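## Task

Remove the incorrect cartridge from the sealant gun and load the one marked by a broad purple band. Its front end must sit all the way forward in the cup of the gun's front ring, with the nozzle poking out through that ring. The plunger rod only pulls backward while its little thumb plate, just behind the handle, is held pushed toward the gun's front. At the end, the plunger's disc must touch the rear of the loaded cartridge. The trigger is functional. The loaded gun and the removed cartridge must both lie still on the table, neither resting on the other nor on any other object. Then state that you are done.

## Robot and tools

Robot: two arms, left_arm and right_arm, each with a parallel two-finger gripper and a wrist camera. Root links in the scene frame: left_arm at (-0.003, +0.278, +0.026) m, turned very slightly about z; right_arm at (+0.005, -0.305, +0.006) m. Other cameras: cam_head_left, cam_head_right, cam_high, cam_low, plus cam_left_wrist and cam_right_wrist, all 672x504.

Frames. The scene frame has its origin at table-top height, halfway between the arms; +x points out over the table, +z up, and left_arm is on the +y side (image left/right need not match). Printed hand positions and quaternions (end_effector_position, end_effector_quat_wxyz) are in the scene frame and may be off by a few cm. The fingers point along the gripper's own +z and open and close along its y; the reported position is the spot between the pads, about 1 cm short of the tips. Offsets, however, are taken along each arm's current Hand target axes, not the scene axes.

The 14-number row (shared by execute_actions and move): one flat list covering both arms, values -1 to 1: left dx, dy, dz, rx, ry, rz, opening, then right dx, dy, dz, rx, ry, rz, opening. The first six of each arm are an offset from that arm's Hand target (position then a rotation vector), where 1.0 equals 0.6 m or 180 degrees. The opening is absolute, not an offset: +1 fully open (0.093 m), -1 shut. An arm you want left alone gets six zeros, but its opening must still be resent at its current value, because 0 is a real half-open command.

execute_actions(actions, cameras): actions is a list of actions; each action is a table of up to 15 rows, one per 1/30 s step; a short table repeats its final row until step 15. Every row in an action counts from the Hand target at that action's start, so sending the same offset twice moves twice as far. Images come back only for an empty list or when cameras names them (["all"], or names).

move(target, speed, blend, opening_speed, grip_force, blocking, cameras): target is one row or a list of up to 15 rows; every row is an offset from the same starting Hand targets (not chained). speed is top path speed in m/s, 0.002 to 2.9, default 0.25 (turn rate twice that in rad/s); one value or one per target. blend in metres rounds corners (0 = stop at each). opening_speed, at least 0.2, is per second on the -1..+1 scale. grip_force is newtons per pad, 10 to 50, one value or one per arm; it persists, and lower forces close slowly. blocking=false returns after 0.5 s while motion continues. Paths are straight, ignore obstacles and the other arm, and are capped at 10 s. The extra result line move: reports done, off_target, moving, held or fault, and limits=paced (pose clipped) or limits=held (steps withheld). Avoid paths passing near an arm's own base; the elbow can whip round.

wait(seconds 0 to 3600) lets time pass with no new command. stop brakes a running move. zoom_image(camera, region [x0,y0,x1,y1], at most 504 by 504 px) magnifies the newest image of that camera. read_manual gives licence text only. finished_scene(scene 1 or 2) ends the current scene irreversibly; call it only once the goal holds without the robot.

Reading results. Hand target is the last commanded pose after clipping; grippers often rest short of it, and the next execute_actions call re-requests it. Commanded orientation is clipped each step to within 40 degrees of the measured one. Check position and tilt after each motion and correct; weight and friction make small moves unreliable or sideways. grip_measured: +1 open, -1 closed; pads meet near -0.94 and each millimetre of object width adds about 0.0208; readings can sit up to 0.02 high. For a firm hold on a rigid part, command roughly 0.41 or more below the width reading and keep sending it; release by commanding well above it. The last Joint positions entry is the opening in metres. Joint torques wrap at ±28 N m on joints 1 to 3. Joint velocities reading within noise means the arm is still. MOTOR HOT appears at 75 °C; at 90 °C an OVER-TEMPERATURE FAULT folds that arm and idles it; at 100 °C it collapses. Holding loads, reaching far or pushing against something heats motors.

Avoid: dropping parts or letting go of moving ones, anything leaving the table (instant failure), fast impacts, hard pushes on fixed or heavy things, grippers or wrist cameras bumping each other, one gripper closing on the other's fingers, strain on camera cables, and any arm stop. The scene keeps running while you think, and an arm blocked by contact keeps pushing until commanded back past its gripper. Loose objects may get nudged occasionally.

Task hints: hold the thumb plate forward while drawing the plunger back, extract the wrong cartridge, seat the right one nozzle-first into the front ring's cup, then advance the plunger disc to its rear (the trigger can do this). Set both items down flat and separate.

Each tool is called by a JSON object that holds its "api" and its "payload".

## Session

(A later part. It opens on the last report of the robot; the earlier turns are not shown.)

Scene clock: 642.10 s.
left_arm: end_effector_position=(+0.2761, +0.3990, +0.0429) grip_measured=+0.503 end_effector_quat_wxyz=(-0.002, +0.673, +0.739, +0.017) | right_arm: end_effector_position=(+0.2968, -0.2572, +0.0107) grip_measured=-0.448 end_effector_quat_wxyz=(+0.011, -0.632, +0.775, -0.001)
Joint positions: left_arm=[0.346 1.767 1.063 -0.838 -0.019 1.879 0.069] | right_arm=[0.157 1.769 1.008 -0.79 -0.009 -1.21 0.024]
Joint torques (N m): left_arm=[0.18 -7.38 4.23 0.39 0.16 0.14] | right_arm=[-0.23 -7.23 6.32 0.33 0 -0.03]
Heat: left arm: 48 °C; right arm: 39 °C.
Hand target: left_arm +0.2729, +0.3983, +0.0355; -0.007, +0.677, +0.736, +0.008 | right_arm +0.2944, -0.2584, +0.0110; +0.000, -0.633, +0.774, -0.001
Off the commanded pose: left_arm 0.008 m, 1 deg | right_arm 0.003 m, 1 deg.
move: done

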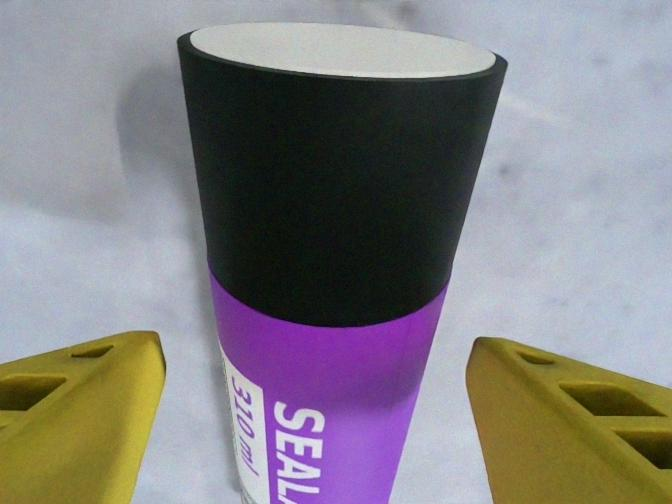

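{"api": "move", "payload": {"target": [[0,0,0.010,0,0,0,0.4,0,0,0.0,0,0,0,-0.7],[0,0,0.010,0,0,0,-0.7,0,0,0.0,0,0,0,-0.7],[0,0,-0.15,0,0,0,-0.7,0,0,0.0,0,0,0,-0.7]], "speed": 0.15, "cameras": ["cam_left_wrist","cam_low","cam_high"]}}

Scene clock: 651.57 s.
left_arm: end_effector_position=(+0.2652, +0.3928, +0.1070) grip_measured=-0.240 end_effector_quat_wxyz=(-0.015, +0.674, +0.738, -0.020) | right_arm: end_effector_position=(+0.2968, -0.2572, +0.0107) grip_measured=-0.448 end_effector_quat_wxyz=(+0.011, -0.632, +0.775, -0.001)
Joint positions: left_arm=[0.346 1.71 1.264 -1.175 -0.01 1.881 0.034] | right_arm=[0.157 1.769 1.008 -0.79 -0.009 -1.21 0.024]
Joint torques (N m): left_arm=[-0.31 -12.44 7.88 0.06 0.09 0.02] | right_arm=[-0.16 -7.09 6.28 0.35 -0.01 -0.05]
Heat: left arm: 46 °C; right arm: 39 °C.
Hand target: left_arm +0.2728, +0.3964, +0.1255; -0.007, +0.677, +0.736, +0.009 | right_arm +0.2944, -0.2584, +0.0110; +0.000, -0.633, +0.774, -0.001
Off the commanded pose: left_arm 0.020 m, 3 deg | right_arm 0.003 m, 1 deg.
move: off_target (left_arm); target 2's new opening was sent with left_arm's hand 0.011 m and 2 deg from that target
Images, in order (width x height): cam_high 672x504, cam_low 672x504, cam_left_wrist 672x504.

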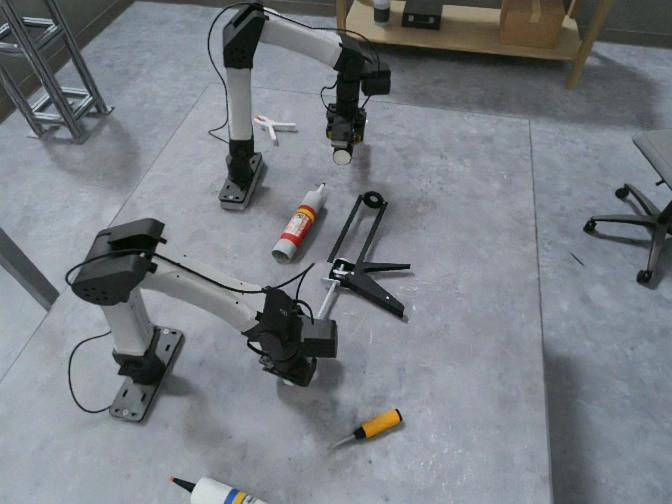

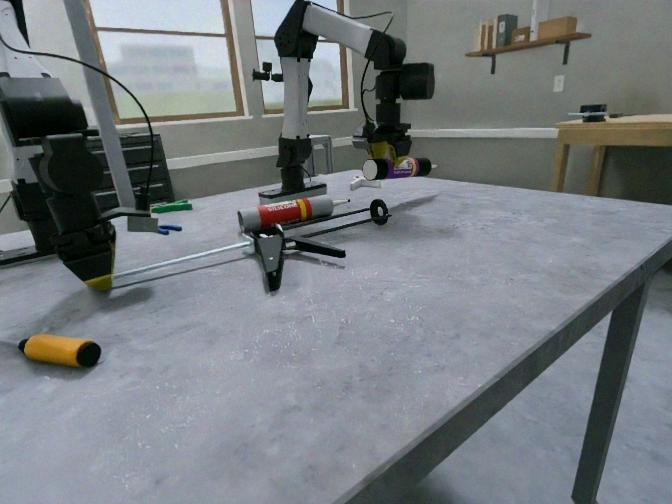

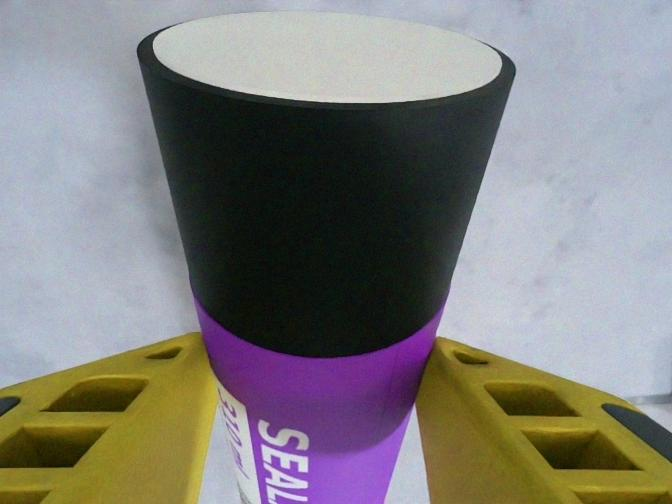

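{"api": "move", "payload": {"target": [[0,0,-0.083,0,0,0,-0.7,0,0,0.0,0,0,0,-0.7],[-0.631,0.054,-0.083,0,0,0.073,-0.7,0,0,0.0,0,0,0,-0.7]], "speed": 0.25, "blend": 0.02, "cameras": ["cam_left_wrist","cam_low","cam_high","cam_head_left"]}}

Scene clock: 675.97 s.
left_arm: end_effector_position=(+0.3304, +0.0182, +0.1621) grip_measured=-0.237 end_effector_quat_wxyz=(-0.006, +0.762, +0.647, -0.003) | right_arm: end_effector_position=(+0.2968, -0.2572, +0.0107) grip_measured=-0.448 end_effector_quat_wxyz=(+0.011, -0.632, +0.775, -0.001)
Joint positions: left_arm=[-0.715 2.217 2.195 -1.562 0.003 1.073 0.034] | right_arm=[0.157 1.769 1.008 -0.79 -0.009 -1.21 0.024]
Joint torques (N m): left_arm=[0.4 -13 8.31 0.09 -0.01 -0.13] | right_arm=[-0.27 -7.12 6.26 0.33 -0.01 -0.03]
Heat: left arm: 47 °C; right arm: 39 °C.
Hand target: left_arm +0.3364, +0.0208, +0.1673; -0.008, +0.757, +0.653, +0.008 | right_arm +0.2944, -0.2584, +0.0110; +0.000, -0.633, +0.774, -0.001
Off the commanded pose: left_arm 0.008 m, 2 deg | right_arm 0.003 m, 1 deg.
joint sent to its limit (left arm) — joint 4 (wrist pitch), lower limit. The joint targets still meet the commanded pose.
move: done
Images, in order (width x height): cam_head_left 672x504, cam_high 672x504, cam_low 672x504, cam_left_wrist 672x504.

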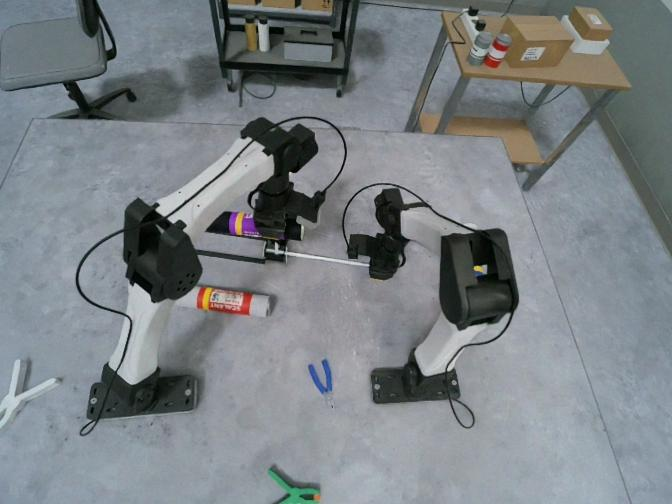

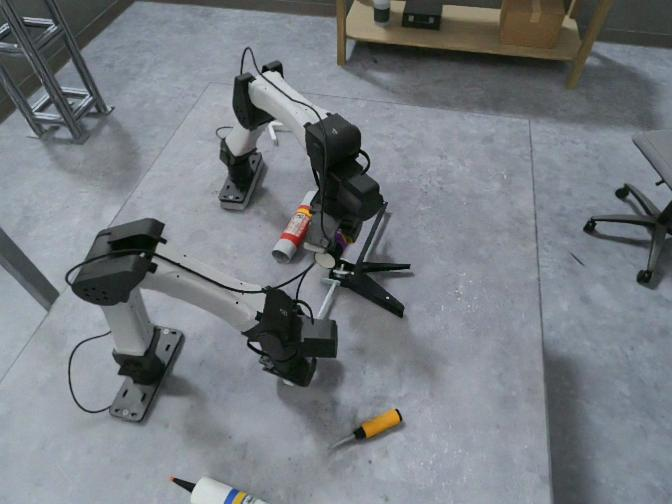

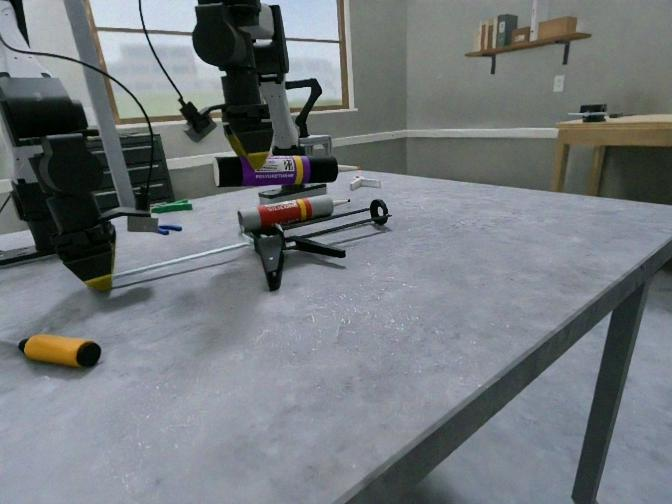

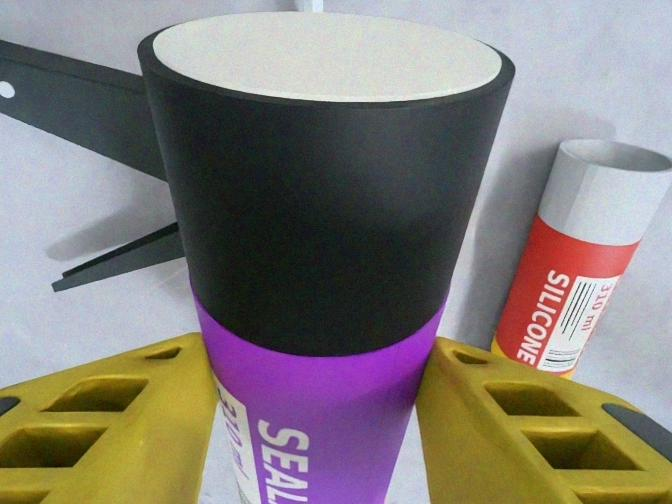

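{"api": "move", "payload": {"target": [[0,0,0.0,0,-0.1,0,-0.7,0,0,0.0,0,0,0,-0.7]], "speed": 0.25, "cameras": ["cam_low","cam_high","cam_left_wrist"]}}

{"api": "zoom_image", "payload": {"camera": "cam_low", "region": [200, 130, 420, 280]}}

Scene clock: 683.03 s.
left_arm: end_effector_position=(+0.3367, +0.0214, +0.1430) grip_measured=-0.237 end_effector_quat_wxyz=(+0.062, +0.745, +0.654, -0.115) | right_arm: end_effector_position=(+0.2968, -0.2572, +0.0107) grip_measured=-0.448 end_effector_quat_wxyz=(+0.011, -0.632, +0.775, -0.001)
Joint positions: left_arm=[-0.601 2.127 1.951 -1.345 0.257 1.148 0.034] | right_arm=[0.157 1.769 1.008 -0.79 -0.009 -1.21 0.024]
Joint torques (N m): left_arm=[0.24 -19.58 5.04 0.46 0.43 0.12] | right_arm=[-0.24 -7.12 6.3 0.33 0.02 -0.03]
Heat: left arm: 52 °C; right arm: 39 °C.
Hand target: left_arm +0.3364, +0.0208, +0.1673; +0.095, +0.749, +0.647, -0.111 | right_arm +0.2944, -0.2584, +0.0110; +0.000, -0.633, +0.774, -0.001
Off the commanded pose: left_arm 0.024 m, 4 deg | right_arm 0.003 m, 1 deg.
move: off_target (left_arm)
Images, in order (width x height): cam_high 672x504, cam_low 672x504, cam_left_wrist 672x504.

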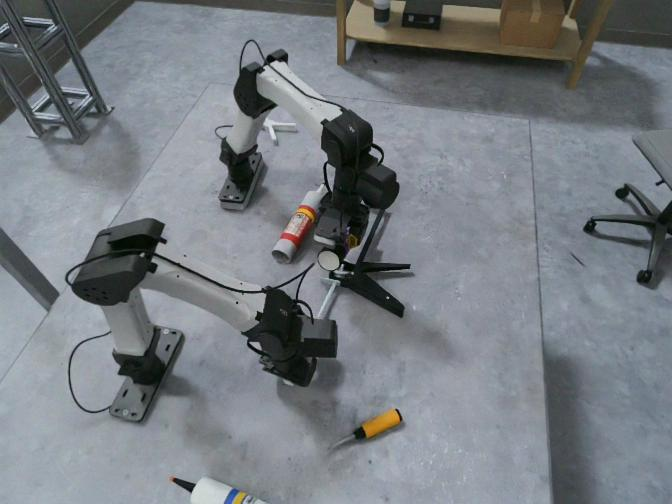

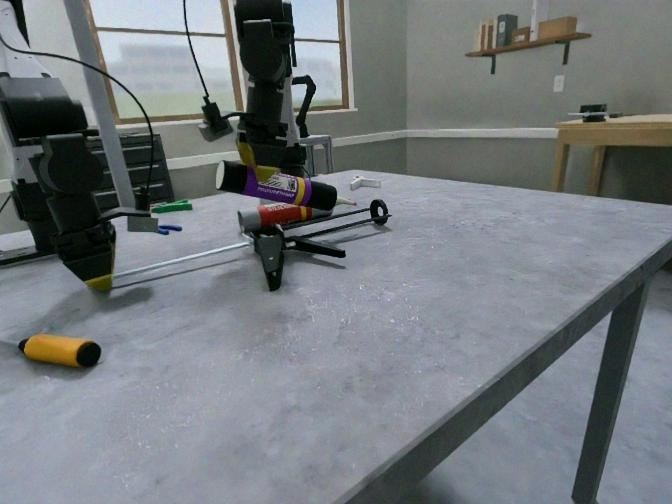

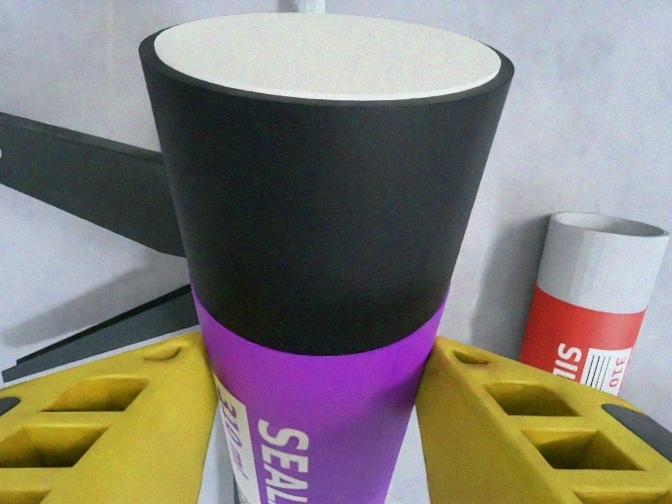

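Scaled by 2.291 from the camera's image (finer frame: 960x720).

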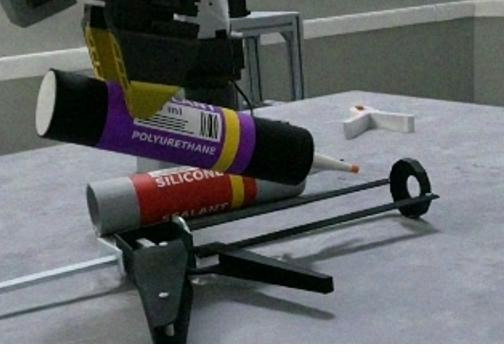

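{"api": "move", "payload": {"target": [[0.0515,0,0.0493,0,0,0,-0.7,0,0,0.0,0,0,0,-0.7]], "speed": 0.1, "cameras": ["cam_low","cam_high","cam_left_wrist"]}}

{"api": "zoom_image", "payload": {"camera": "cam_low", "region": [220, 150, 420, 270]}}

{"api": "zoom_image", "payload": {"camera": "cam_high", "region": [300, 170, 420, 290]}}

Scene clock: 694.90 s.
left_arm: end_effector_position=(+0.3386, +0.0431, +0.1063) grip_measured=-0.237 end_effector_quat_wxyz=(+0.063, +0.745, +0.654, -0.116) | right_arm: end_effector_position=(+0.2967, -0.2572, +0.0107) grip_measured=-0.448 end_effector_quat_wxyz=(+0.011, -0.632, +0.775, -0.001)
Joint positions: left_arm=[-0.551 2.093 1.753 -1.193 0.263 1.2 0.034] | right_arm=[0.157 1.769 1.008 -0.79 -0.009 -1.21 0.024]
Joint torques (N m): left_arm=[0.23 -19.38 4.96 0.4 0.44 0.11] | right_arm=[-0.23 -7.16 6.3 0.35 0.02 -0.05]
Heat: left arm: 65 °C; right arm: 39 °C.
Hand target: left_arm +0.3395, +0.0416, +0.1302; +0.095, +0.749, +0.647, -0.111 | right_arm +0.2943, -0.2584, +0.0110; +0.000, -0.633, +0.774, -0.001
Off the commanded pose: left_arm 0.024 m, 4 deg | right_arm 0.003 m, 1 deg.
move: off_target (left_arm)
Images, in order (width x height): cam_high 672x504, cam_low 672x504, cam_left_wrist 672x504.

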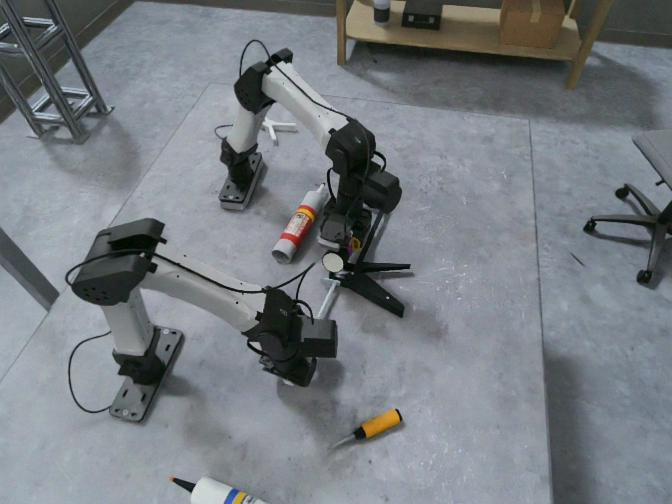

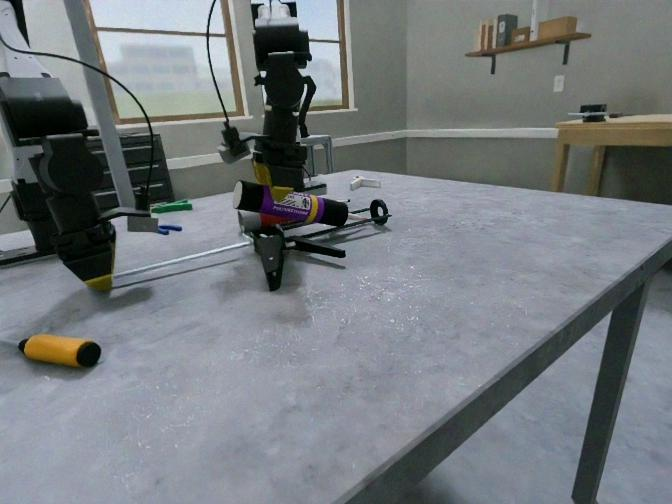

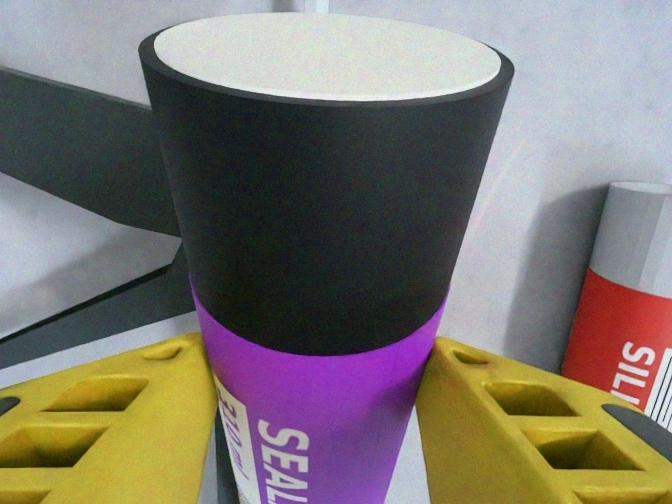

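Scaled by 2.520 from the camera's image (finer frame: 960x720).

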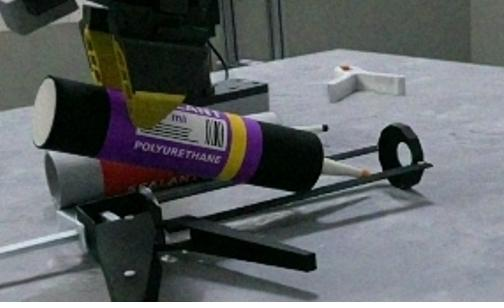

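Scaled by 4.200 from the camera's image (finer frame: 960x720).

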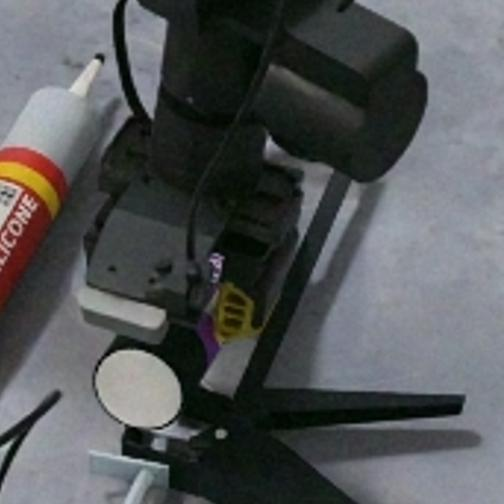

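{"api": "move", "payload": {"target": [[0.04,0,0.017,0,0,0,-0.7,0,0,0.0,0,0,0,-0.7]], "speed": 0.1, "cameras": ["cam_low","cam_high","cam_head_left"]}}

{"api": "zoom_image", "payload": {"camera": "cam_low", "region": [320, 180, 410, 240]}}

{"api": "zoom_image", "payload": {"camera": "cam_head_left", "region": [150, 190, 310, 290]}}

Scene clock: 710.93 s.
left_arm: end_effector_position=(+0.3425, +0.0639, +0.0893) grip_measured=-0.237 end_effector_quat_wxyz=(+0.065, +0.745, +0.654, -0.116) | right_arm: end_effector_position=(+0.2967, -0.2572, +0.0107) grip_measured=-0.448 end_effector_quat_wxyz=(+0.011, -0.632, +0.775, -0.001)
Joint positions: left_arm=[-0.5 2.079 1.663 -1.127 0.265 1.252 0.034] | right_arm=[0.157 1.769 1.008 -0.79 -0.009 -1.21 0.024]
Joint torques (N m): left_arm=[0.01 -19.32 4.89 0.34 0.45 0.07] | right_arm=[-0.23 -7.13 6.28 0.33 0.01 -0.02]
Heat: left arm: 75 °C; right arm: 39 °C. Fold the left arm in close to its base, or ease its load, before you think long.
Hand target: left_arm +0.3424, +0.0615, +0.1135; +0.095, +0.749, +0.647, -0.111 | right_arm +0.2943, -0.2584, +0.0110; +0.000, -0.633, +0.774, -0.001
Off the commanded pose: left_arm 0.024 m, 4 deg | right_arm 0.003 m, 1 deg.
MOTOR HOT: joint 2 (shoulder) of the left arm reports 75 °C; the controller's stop level is 90 °C. To cool a motor, set the load down, stop pushing, or move to a pose that needs little force.
move: off_target (left_arm)
Images, in order (width x height): cam_head_left 672x504, cam_high 672x504, cam_low 672x504.

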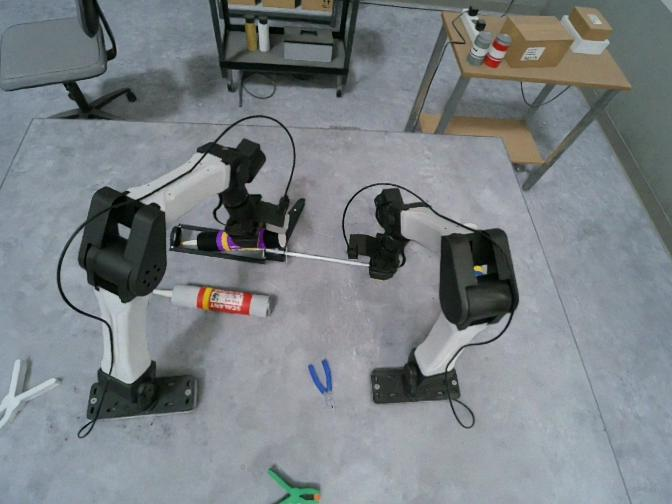

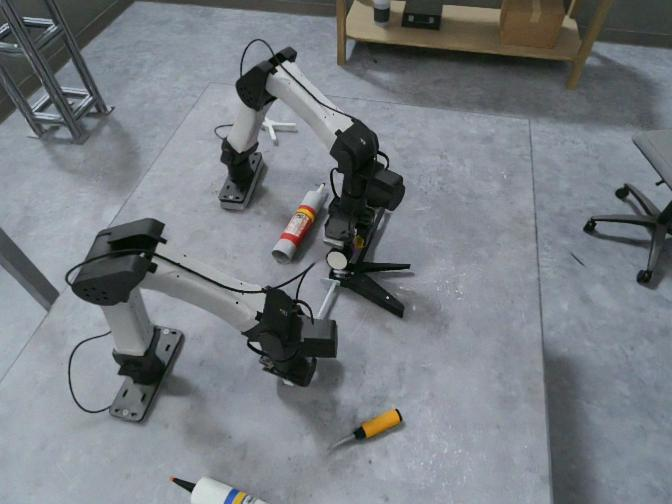

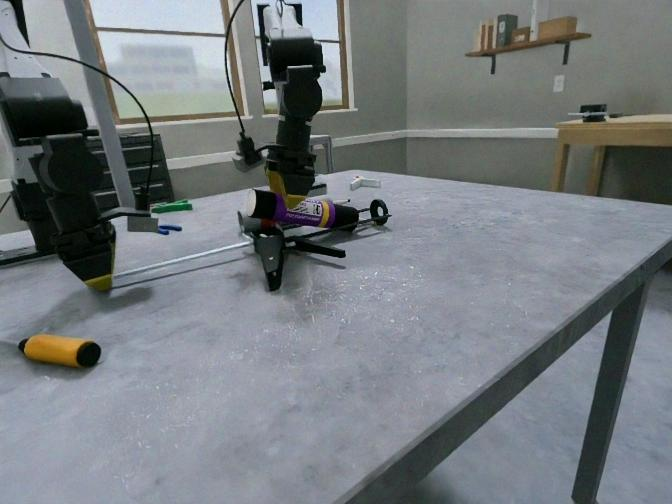

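Scaled by 5.600 from the camera's image (finer frame: 960x720).

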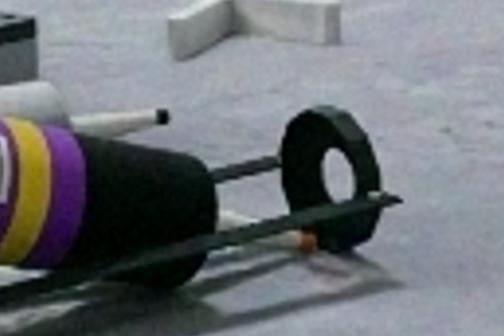

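Scaled by 3.150 from the camera's image (finer frame: 960x720).

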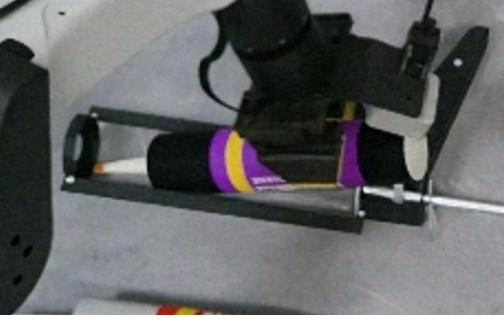

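{"api": "move", "payload": {"target": [[0.0093,0,0.0285,0,0,0,-0.7,0,0,0.0,0,0,0,-0.7]], "speed": 0.1}}

Scene clock: 726.40 s.
left_arm: end_effector_position=(+0.3415, +0.0636, +0.0816) grip_measured=-0.237 end_effector_quat_wxyz=(+0.073, +0.747, +0.651, -0.115) | right_arm: end_effector_position=(+0.2967, -0.2572, +0.0107) grip_measured=-0.448 end_effector_quat_wxyz=(+0.011, -0.632, +0.775, -0.001)
Joint positions: left_arm=[-0.5 2.068 1.614 -1.074 0.269 1.255 0.034] | right_arm=[0.157 1.769 1.008 -0.79 -0.009 -1.21 0.024]
Joint torques (N m): left_arm=[0.13 -17.07 4.48 0.47 0.44 0.06] | right_arm=[-0.2 -7.06 6.23 0.33 0.02 -0.01]
Heat: left arm: 72 °C; right arm: 39 °C. Fold the left arm in close to its base, or ease its load, before you think long.
Hand target: left_arm +0.3424, +0.0619, +0.0954; +0.095, +0.749, +0.647, -0.111 | right_arm +0.2943, -0.2584, +0.0110; +0.000, -0.633, +0.774, -0.001
Off the commanded pose: left_arm 0.014 m, 3 deg | right_arm 0.003 m, 1 deg.
MOTOR HOT: still on. Joint 2 (shoulder) of the left arm reports 72 °C.
move: off_target (left_arm)

{"api": "move", "payload": {"target": [[-0.148,0,-0.154,0,0,0,-0.7,0,0,0.0,0,0,0,-0.7],[-0.148,-0.07,-0.154,0,0,0,-0.7,0,0,0.0,0,0,0,-0.7]], "speed": 0.2, "blend": 0.01, "cameras": ["cam_left_wrist","cam_head_left"]}}

{"api": "zoom_image", "payload": {"camera": "cam_head_left", "region": [150, 190, 310, 290]}}

Scene clock: 738.47 s.
left_arm: end_effector_position=(+0.2934, +0.0098, +0.1879) grip_measured=-0.237 end_effector_quat_wxyz=(+0.065, +0.751, +0.647, -0.119) | right_arm: end_effector_position=(+0.2967, -0.2572, +0.0107) grip_measured=-0.448 end_effector_quat_wxyz=(+0.011, -0.632, +0.775, -0.001)
Joint positions: left_arm=[-0.681 2.006 1.947 -1.439 0.262 1.083 0.034] | right_arm=[0.157 1.769 1.008 -0.79 -0.009 -1.21 0.024]
Joint torques (N m): left_arm=[-0.1 -17.61 5.67 0.48 0.32 -0.14] | right_arm=[-0.27 -7.1 6.19 0.36 0.01 -0.04]
Heat: left arm: 69 °C; right arm: 39 °C.
Hand target: left_arm +0.2925, +0.0102, +0.2096; +0.095, +0.749, +0.647, -0.111 | right_arm +0.2943, -0.2584, +0.0110; +0.000, -0.633, +0.774, -0.001
Off the commanded pose: left_arm 0.022 m, 4 deg | right_arm 0.003 m, 1 deg.
MOTOR HOT: cleared for the motors of the left arm.
move: off_target (left_arm)
Images, in order (width x height): cam_head_left 672x504, cam_left_wrist 672x504.

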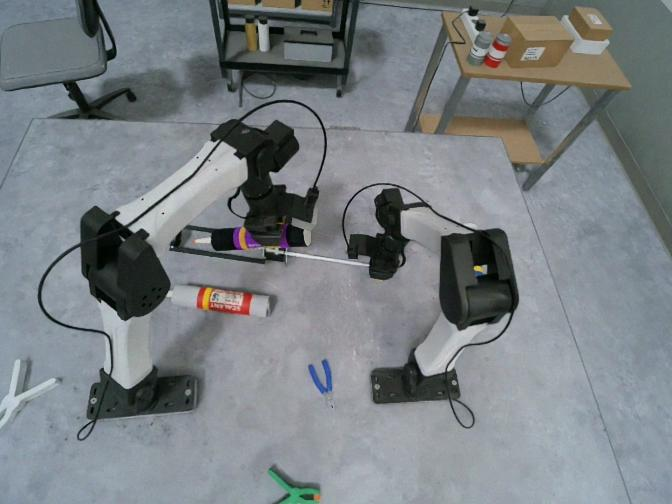

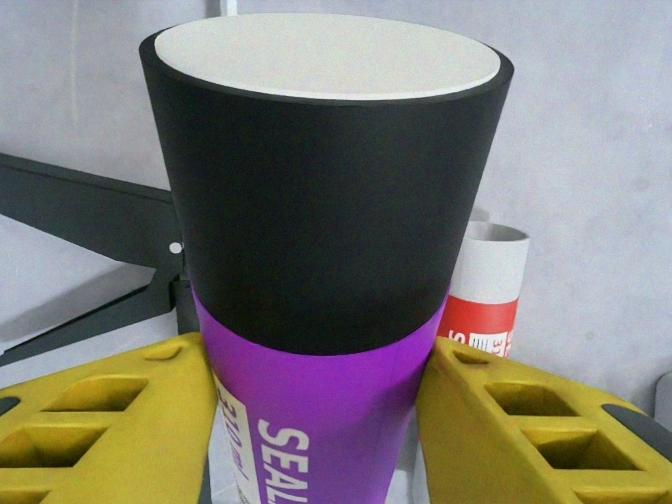

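Scaled by 3.150 from the camera's image (finer frame: 960x720).

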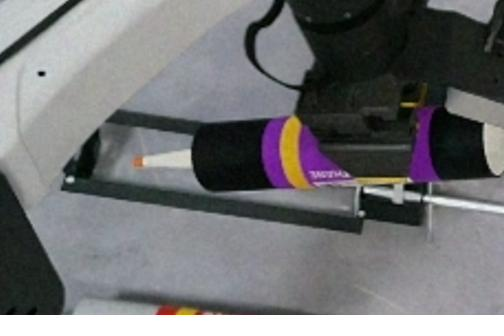

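{"api": "move", "payload": {"target": [[0.0,-0.08,0.02,0,0.1,0,-0.7,0,0,0.0,0,0,0,-0.7]], "speed": 0.2, "cameras": ["cam_left_wrist","cam_head_right"]}}

{"api": "zoom_image", "payload": {"camera": "cam_head_right", "region": [150, 190, 310, 290]}}

Scene clock: 745.87 s.
left_arm: end_effector_position=(+0.2488, +0.0049, +0.1817) grip_measured=-0.237 end_effector_quat_wxyz=(-0.018, +0.760, +0.650, -0.004) | right_arm: end_effector_position=(+0.2967, -0.2572, +0.0107) grip_measured=-0.448 end_effector_quat_wxyz=(+0.011, -0.632, +0.775, -0.001)
Joint positions: left_arm=[-0.878 2.006 1.947 -1.547 0.006 0.903 0.034] | right_arm=[0.157 1.769 1.008 -0.79 -0.009 -1.21 0.024]
Joint torques (N m): left_arm=[-0.2 -16.95 4.74 0.04 -0.02 -0.13] | right_arm=[-0.23 -7.09 6.27 0.35 0.02 -0.05]
Heat: left arm: 68 °C; right arm: 39 °C.
Hand target: left_arm +0.2444, +0.0138, +0.1982; -0.008, +0.757, +0.654, +0.008 | right_arm +0.2943, -0.2584, +0.0110; +0.000, -0.633, +0.774, -0.001
Off the commanded pose: left_arm 0.019 m, 2 deg | right_arm 0.003 m, 1 deg.
move: off_target (left_arm)
Images, in order (width x height): cam_head_right 672x504, cam_left_wrist 672x504.

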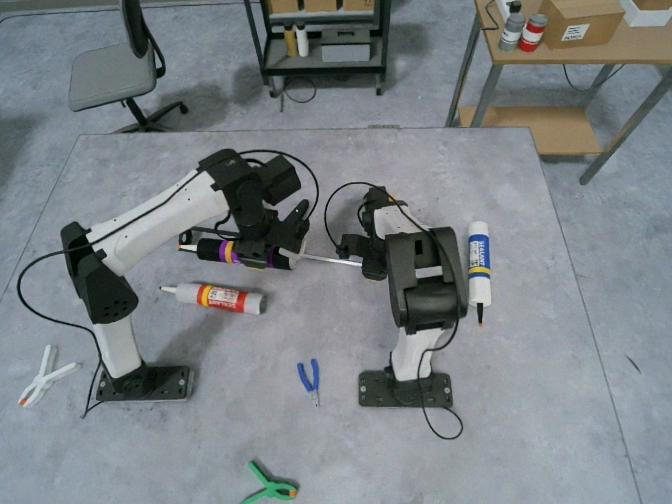

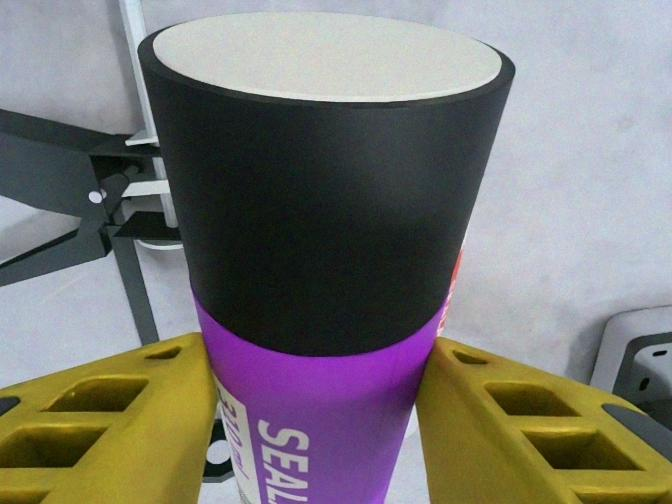

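Scaled by 3.150 from the camera's image (finer frame: 960x720).

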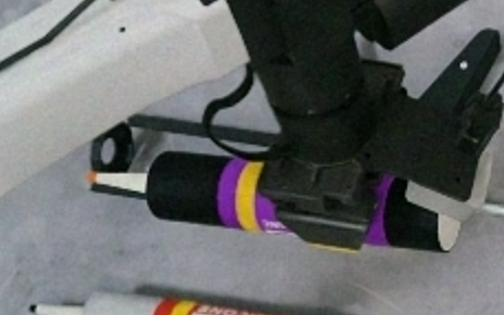

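{"api": "move", "payload": {"target": [[0.0214,0.147,0.06,0,-0.0667,-0.006,-0.7,0,0,0.0,0,0,0,-0.7],[0.0214,0.147,0.108,0,-0.0667,-0.006,-0.7,0,0,0.0,0,0,0,-0.7]], "speed": 0.2, "blend": 0.01, "cameras": ["cam_low","cam_head_left"]}}

{"api": "zoom_image", "payload": {"camera": "cam_low", "region": [220, 150, 420, 270]}}

Scene clock: 770.70 s.
left_arm: end_effector_position=(+0.3332, +0.0168, +0.1373) grip_measured=-0.237 end_effector_quat_wxyz=(+0.060, +0.743, +0.663, -0.069) | right_arm: end_effector_position=(+0.2967, -0.2572, +0.0107) grip_measured=-0.448 end_effector_quat_wxyz=(+0.011, -0.632, +0.775, -0.001)
Joint positions: left_arm=[-0.651 2.094 1.889 -1.281 0.163 1.082 0.034] | right_arm=[0.157 1.769 1.008 -0.79 -0.009 -1.21 0.024]
Joint torques (N m): left_arm=[-0.08 -12.6 5.34 0.54 0.31 0.15] | right_arm=[-0.17 -7.2 6.31 0.35 0.03 -0.04]
Heat: left arm: 66 °C; right arm: 39 °C.
Hand target: left_arm +0.3337, +0.0150, +0.1335; +0.061, +0.747, +0.658, -0.071 | right_arm +0.2943, -0.2584, +0.0110; +0.000, -0.633, +0.774, -0.001
Off the commanded pose: left_arm 0.004 m, 1 deg | right_arm 0.003 m, 1 deg.
move: done
Images, in order (width x height): cam_head_left 672x504, cam_low 672x504.

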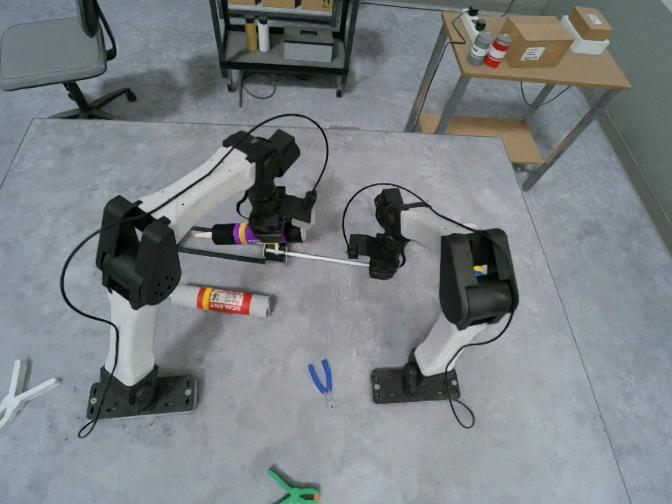

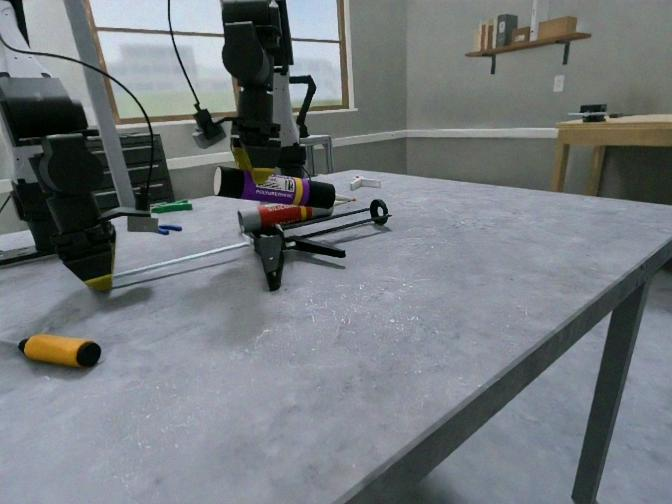

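Scaled by 2.520 from the camera's image (finer frame: 960x720).

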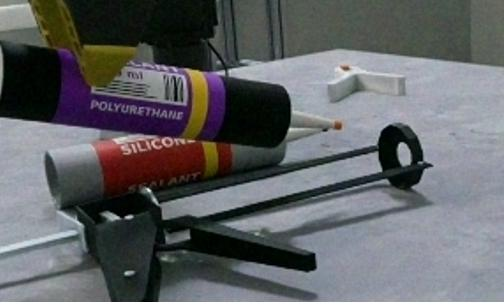

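{"api": "move", "payload": {"target": [[0.084,0.003,0.078,0,0,0,-0.7,0,0,0.0,0,0,0,-0.7]], "speed": 0.1, "cameras": ["cam_low","cam_head_left","cam_high"]}}

{"api": "zoom_image", "payload": {"camera": "cam_low", "region": [310, 170, 410, 240]}}

{"api": "zoom_image", "payload": {"camera": "cam_head_left", "region": [150, 190, 310, 290]}}

Scene clock: 784.43 s.
left_arm: end_effector_position=(+0.3388, +0.0513, +0.0830) grip_measured=-0.237 end_effector_quat_wxyz=(+0.059, +0.748, +0.656, -0.079) | right_arm: end_effector_position=(+0.2967, -0.2572, +0.0107) grip_measured=-0.448 end_effector_quat_wxyz=(+0.011, -0.632, +0.775, -0.001)
Joint positions: left_arm=[-0.563 2.072 1.638 -1.078 0.188 1.189 0.034] | right_arm=[0.157 1.769 1.008 -0.79 -0.009 -1.21 0.024]
Joint torques (N m): left_arm=[0.43 -13.48 3.43 0.65 0.17 0] | right_arm=[-0.21 -7.13 6.39 0.35 -0.01 -0.04]
Heat: left arm: 67 °C; right arm: 39 °C.
Hand target: left_arm +0.3405, +0.0552, +0.0781; +0.061, +0.747, +0.658, -0.071 | right_arm +0.2944, -0.2584, +0.0110; +0.000, -0.633, +0.774, -0.001
Off the commanded pose: left_arm 0.006 m, 1 deg | right_arm 0.003 m, 1 deg.
move: done
Images, in order (width x height): cam_head_left 672x504, cam_high 672x504, cam_low 672x504.

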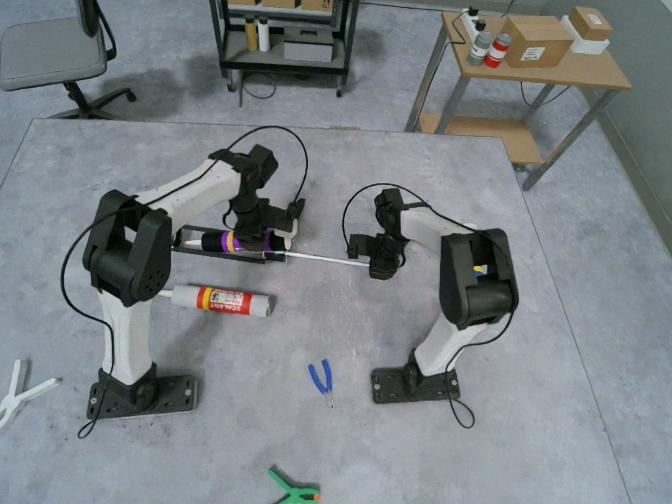

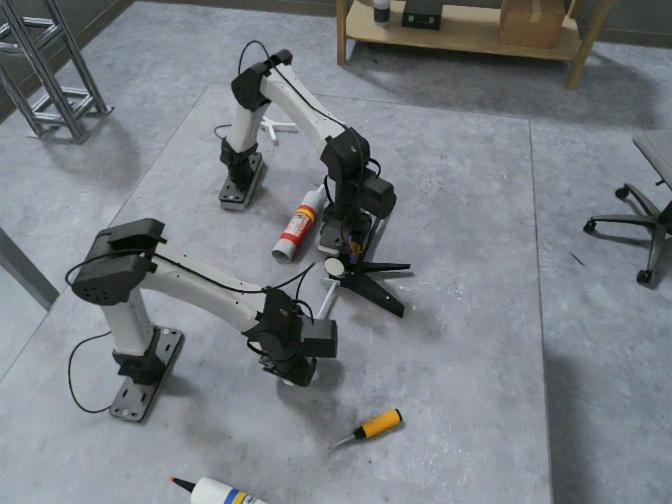

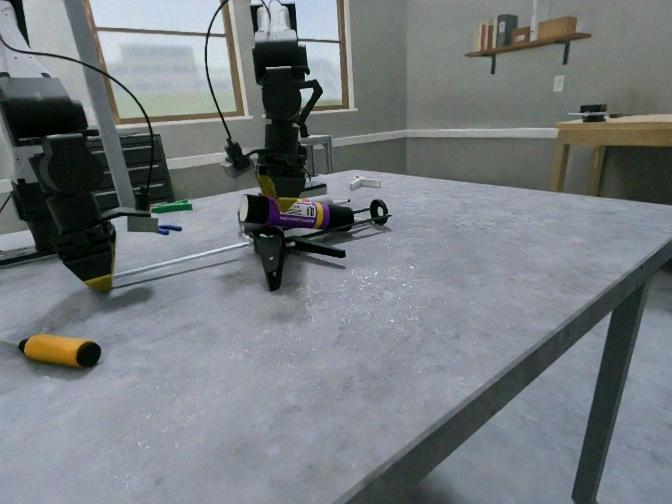

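Scaled by 5.040 from the camera's image (finer frame: 960x720).

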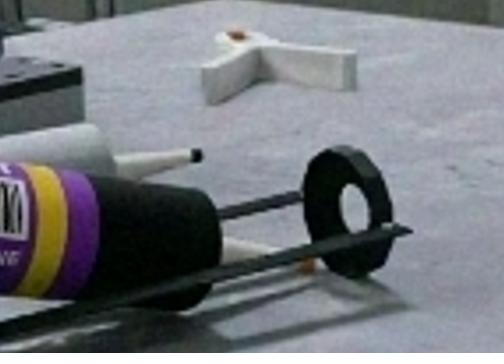

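Scaled by 3.150 from the camera's image (finer frame: 960x720).

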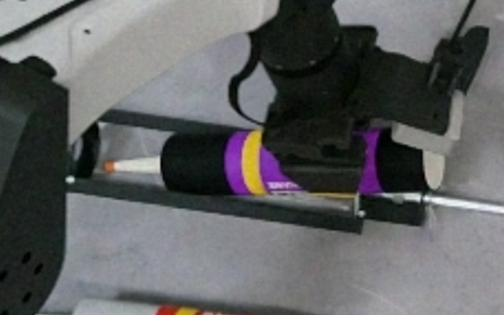

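{"api": "move", "payload": {"target": [[0.0,0.0,0.0,0,0.033,0,-0.7,0,0,0.0,0,0,0,-0.7]], "speed": 0.1, "cameras": ["cam_low","cam_head_left"]}}

{"api": "zoom_image", "payload": {"camera": "cam_low", "region": [310, 170, 410, 240]}}

{"api": "zoom_image", "payload": {"camera": "cam_head_left", "region": [150, 190, 310, 290]}}

Scene clock: 795.07 s.
left_arm: end_effector_position=(+0.3385, +0.0524, +0.0838) grip_measured=-0.237 end_effector_quat_wxyz=(+0.043, +0.752, +0.656, -0.043) | right_arm: end_effector_position=(+0.2967, -0.2572, +0.0107) grip_measured=-0.448 end_effector_quat_wxyz=(+0.011, -0.632, +0.775, -0.001)
Joint positions: left_arm=[-0.593 2.072 1.649 -1.092 0.109 1.165 0.034] | right_arm=[0.157 1.769 1.008 -0.79 -0.009 -1.21 0.024]
Joint torques (N m): left_arm=[-0.34 -10.37 7.1 0.24 -0.02 -0.14] | right_arm=[-0.18 -7.15 6.24 0.35 0 -0.04]
Heat: left arm: 67 °C; right arm: 39 °C.
Hand target: left_arm +0.3405, +0.0552, +0.0781; +0.027, +0.750, +0.660, -0.033 | right_arm +0.2944, -0.2584, +0.0110; +0.000, -0.633, +0.774, -0.001
Off the commanded pose: left_arm 0.007 m, 2 deg | right_arm 0.003 m, 1 deg.
move: done
Images, in order (width x height): cam_head_left 672x504, cam_low 672x504.

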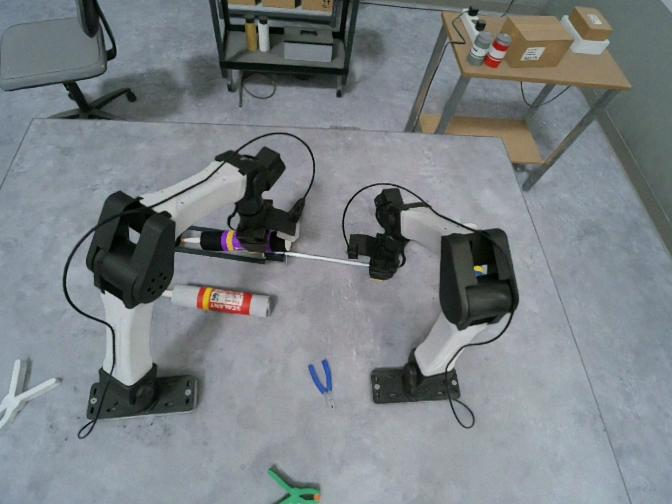

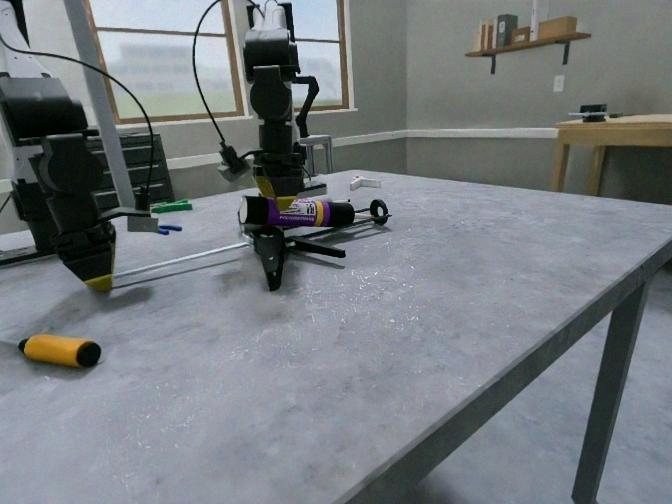

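Scaled by 5.040 from the camera's image (finer frame: 960x720).

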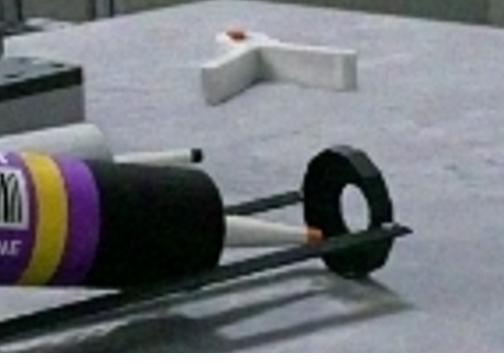

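Scaled by 3.150 from the camera's image (finer frame: 960x720).

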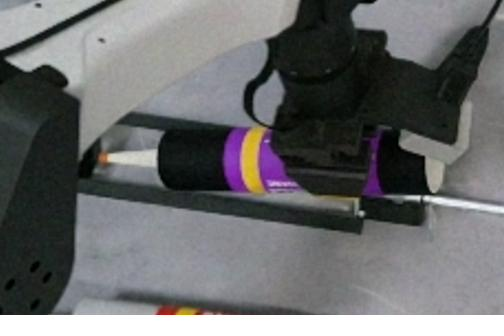

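{"api": "move", "payload": {"target": [[0.0,0.0,-0.022,0,0.0,0,-0.7,0,0,0.0,0,0,0,-0.7],[0.025,0.0,-0.022,0,0.0,0,-0.7,0,0,0.0,0,0,0,-0.7]], "speed": 0.08, "cameras": ["cam_low","cam_head_left"]}}

{"api": "zoom_image", "payload": {"camera": "cam_low", "region": [310, 170, 410, 240]}}

{"api": "zoom_image", "payload": {"camera": "cam_head_left", "region": [150, 190, 310, 290]}}

Scene clock: 807.43 s.
left_arm: end_effector_position=(+0.3413, +0.0689, +0.0876) grip_measured=-0.237 end_effector_quat_wxyz=(+0.027, +0.746, +0.664, -0.038) | right_arm: end_effector_position=(+0.2967, -0.2572, +0.0107) grip_measured=-0.448 end_effector_quat_wxyz=(+0.011, -0.632, +0.775, -0.001)
Joint positions: left_arm=[-0.562 2.072 1.667 -1.14 0.091 1.179 0.034] | right_arm=[0.157 1.769 1.008 -0.79 -0.009 -1.21 0.024]
Joint torques (N m): left_arm=[0.17 -13.27 5.89 0.28 0.12 0.14] | right_arm=[-0.24 -7.17 6.3 0.33 0.01 0]
Heat: left arm: 64 °C; right arm: 39 °C.
Hand target: left_arm +0.3425, +0.0712, +0.0900; +0.027, +0.750, +0.660, -0.033 | right_arm +0.2944, -0.2584, +0.0110; +0.000, -0.633, +0.774, -0.001
Off the commanded pose: left_arm 0.003 m, 1 deg | right_arm 0.003 m, 1 deg.
move: done
Images, in order (width x height): cam_head_left 672x504, cam_low 672x504.

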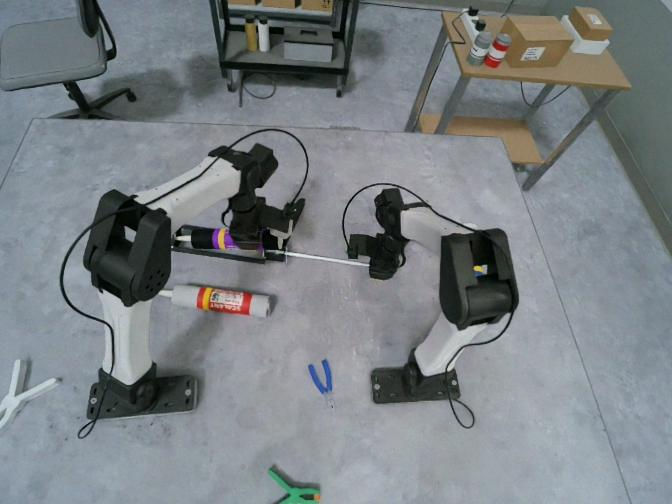

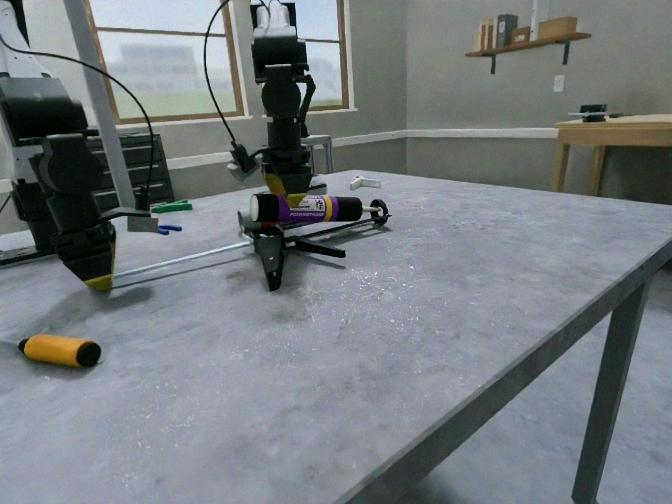

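Scaled by 5.040 from the camera's image (finer frame: 960x720).

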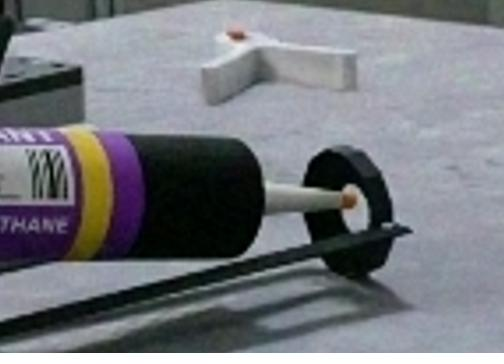

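Scaled by 3.150 from the camera's image (finer frame: 960x720).

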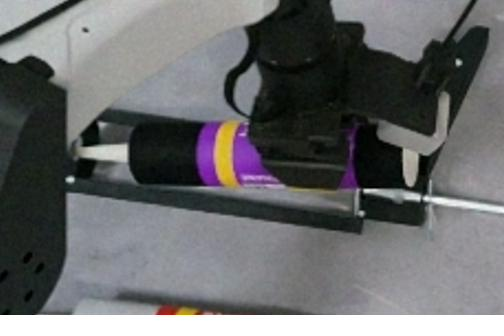

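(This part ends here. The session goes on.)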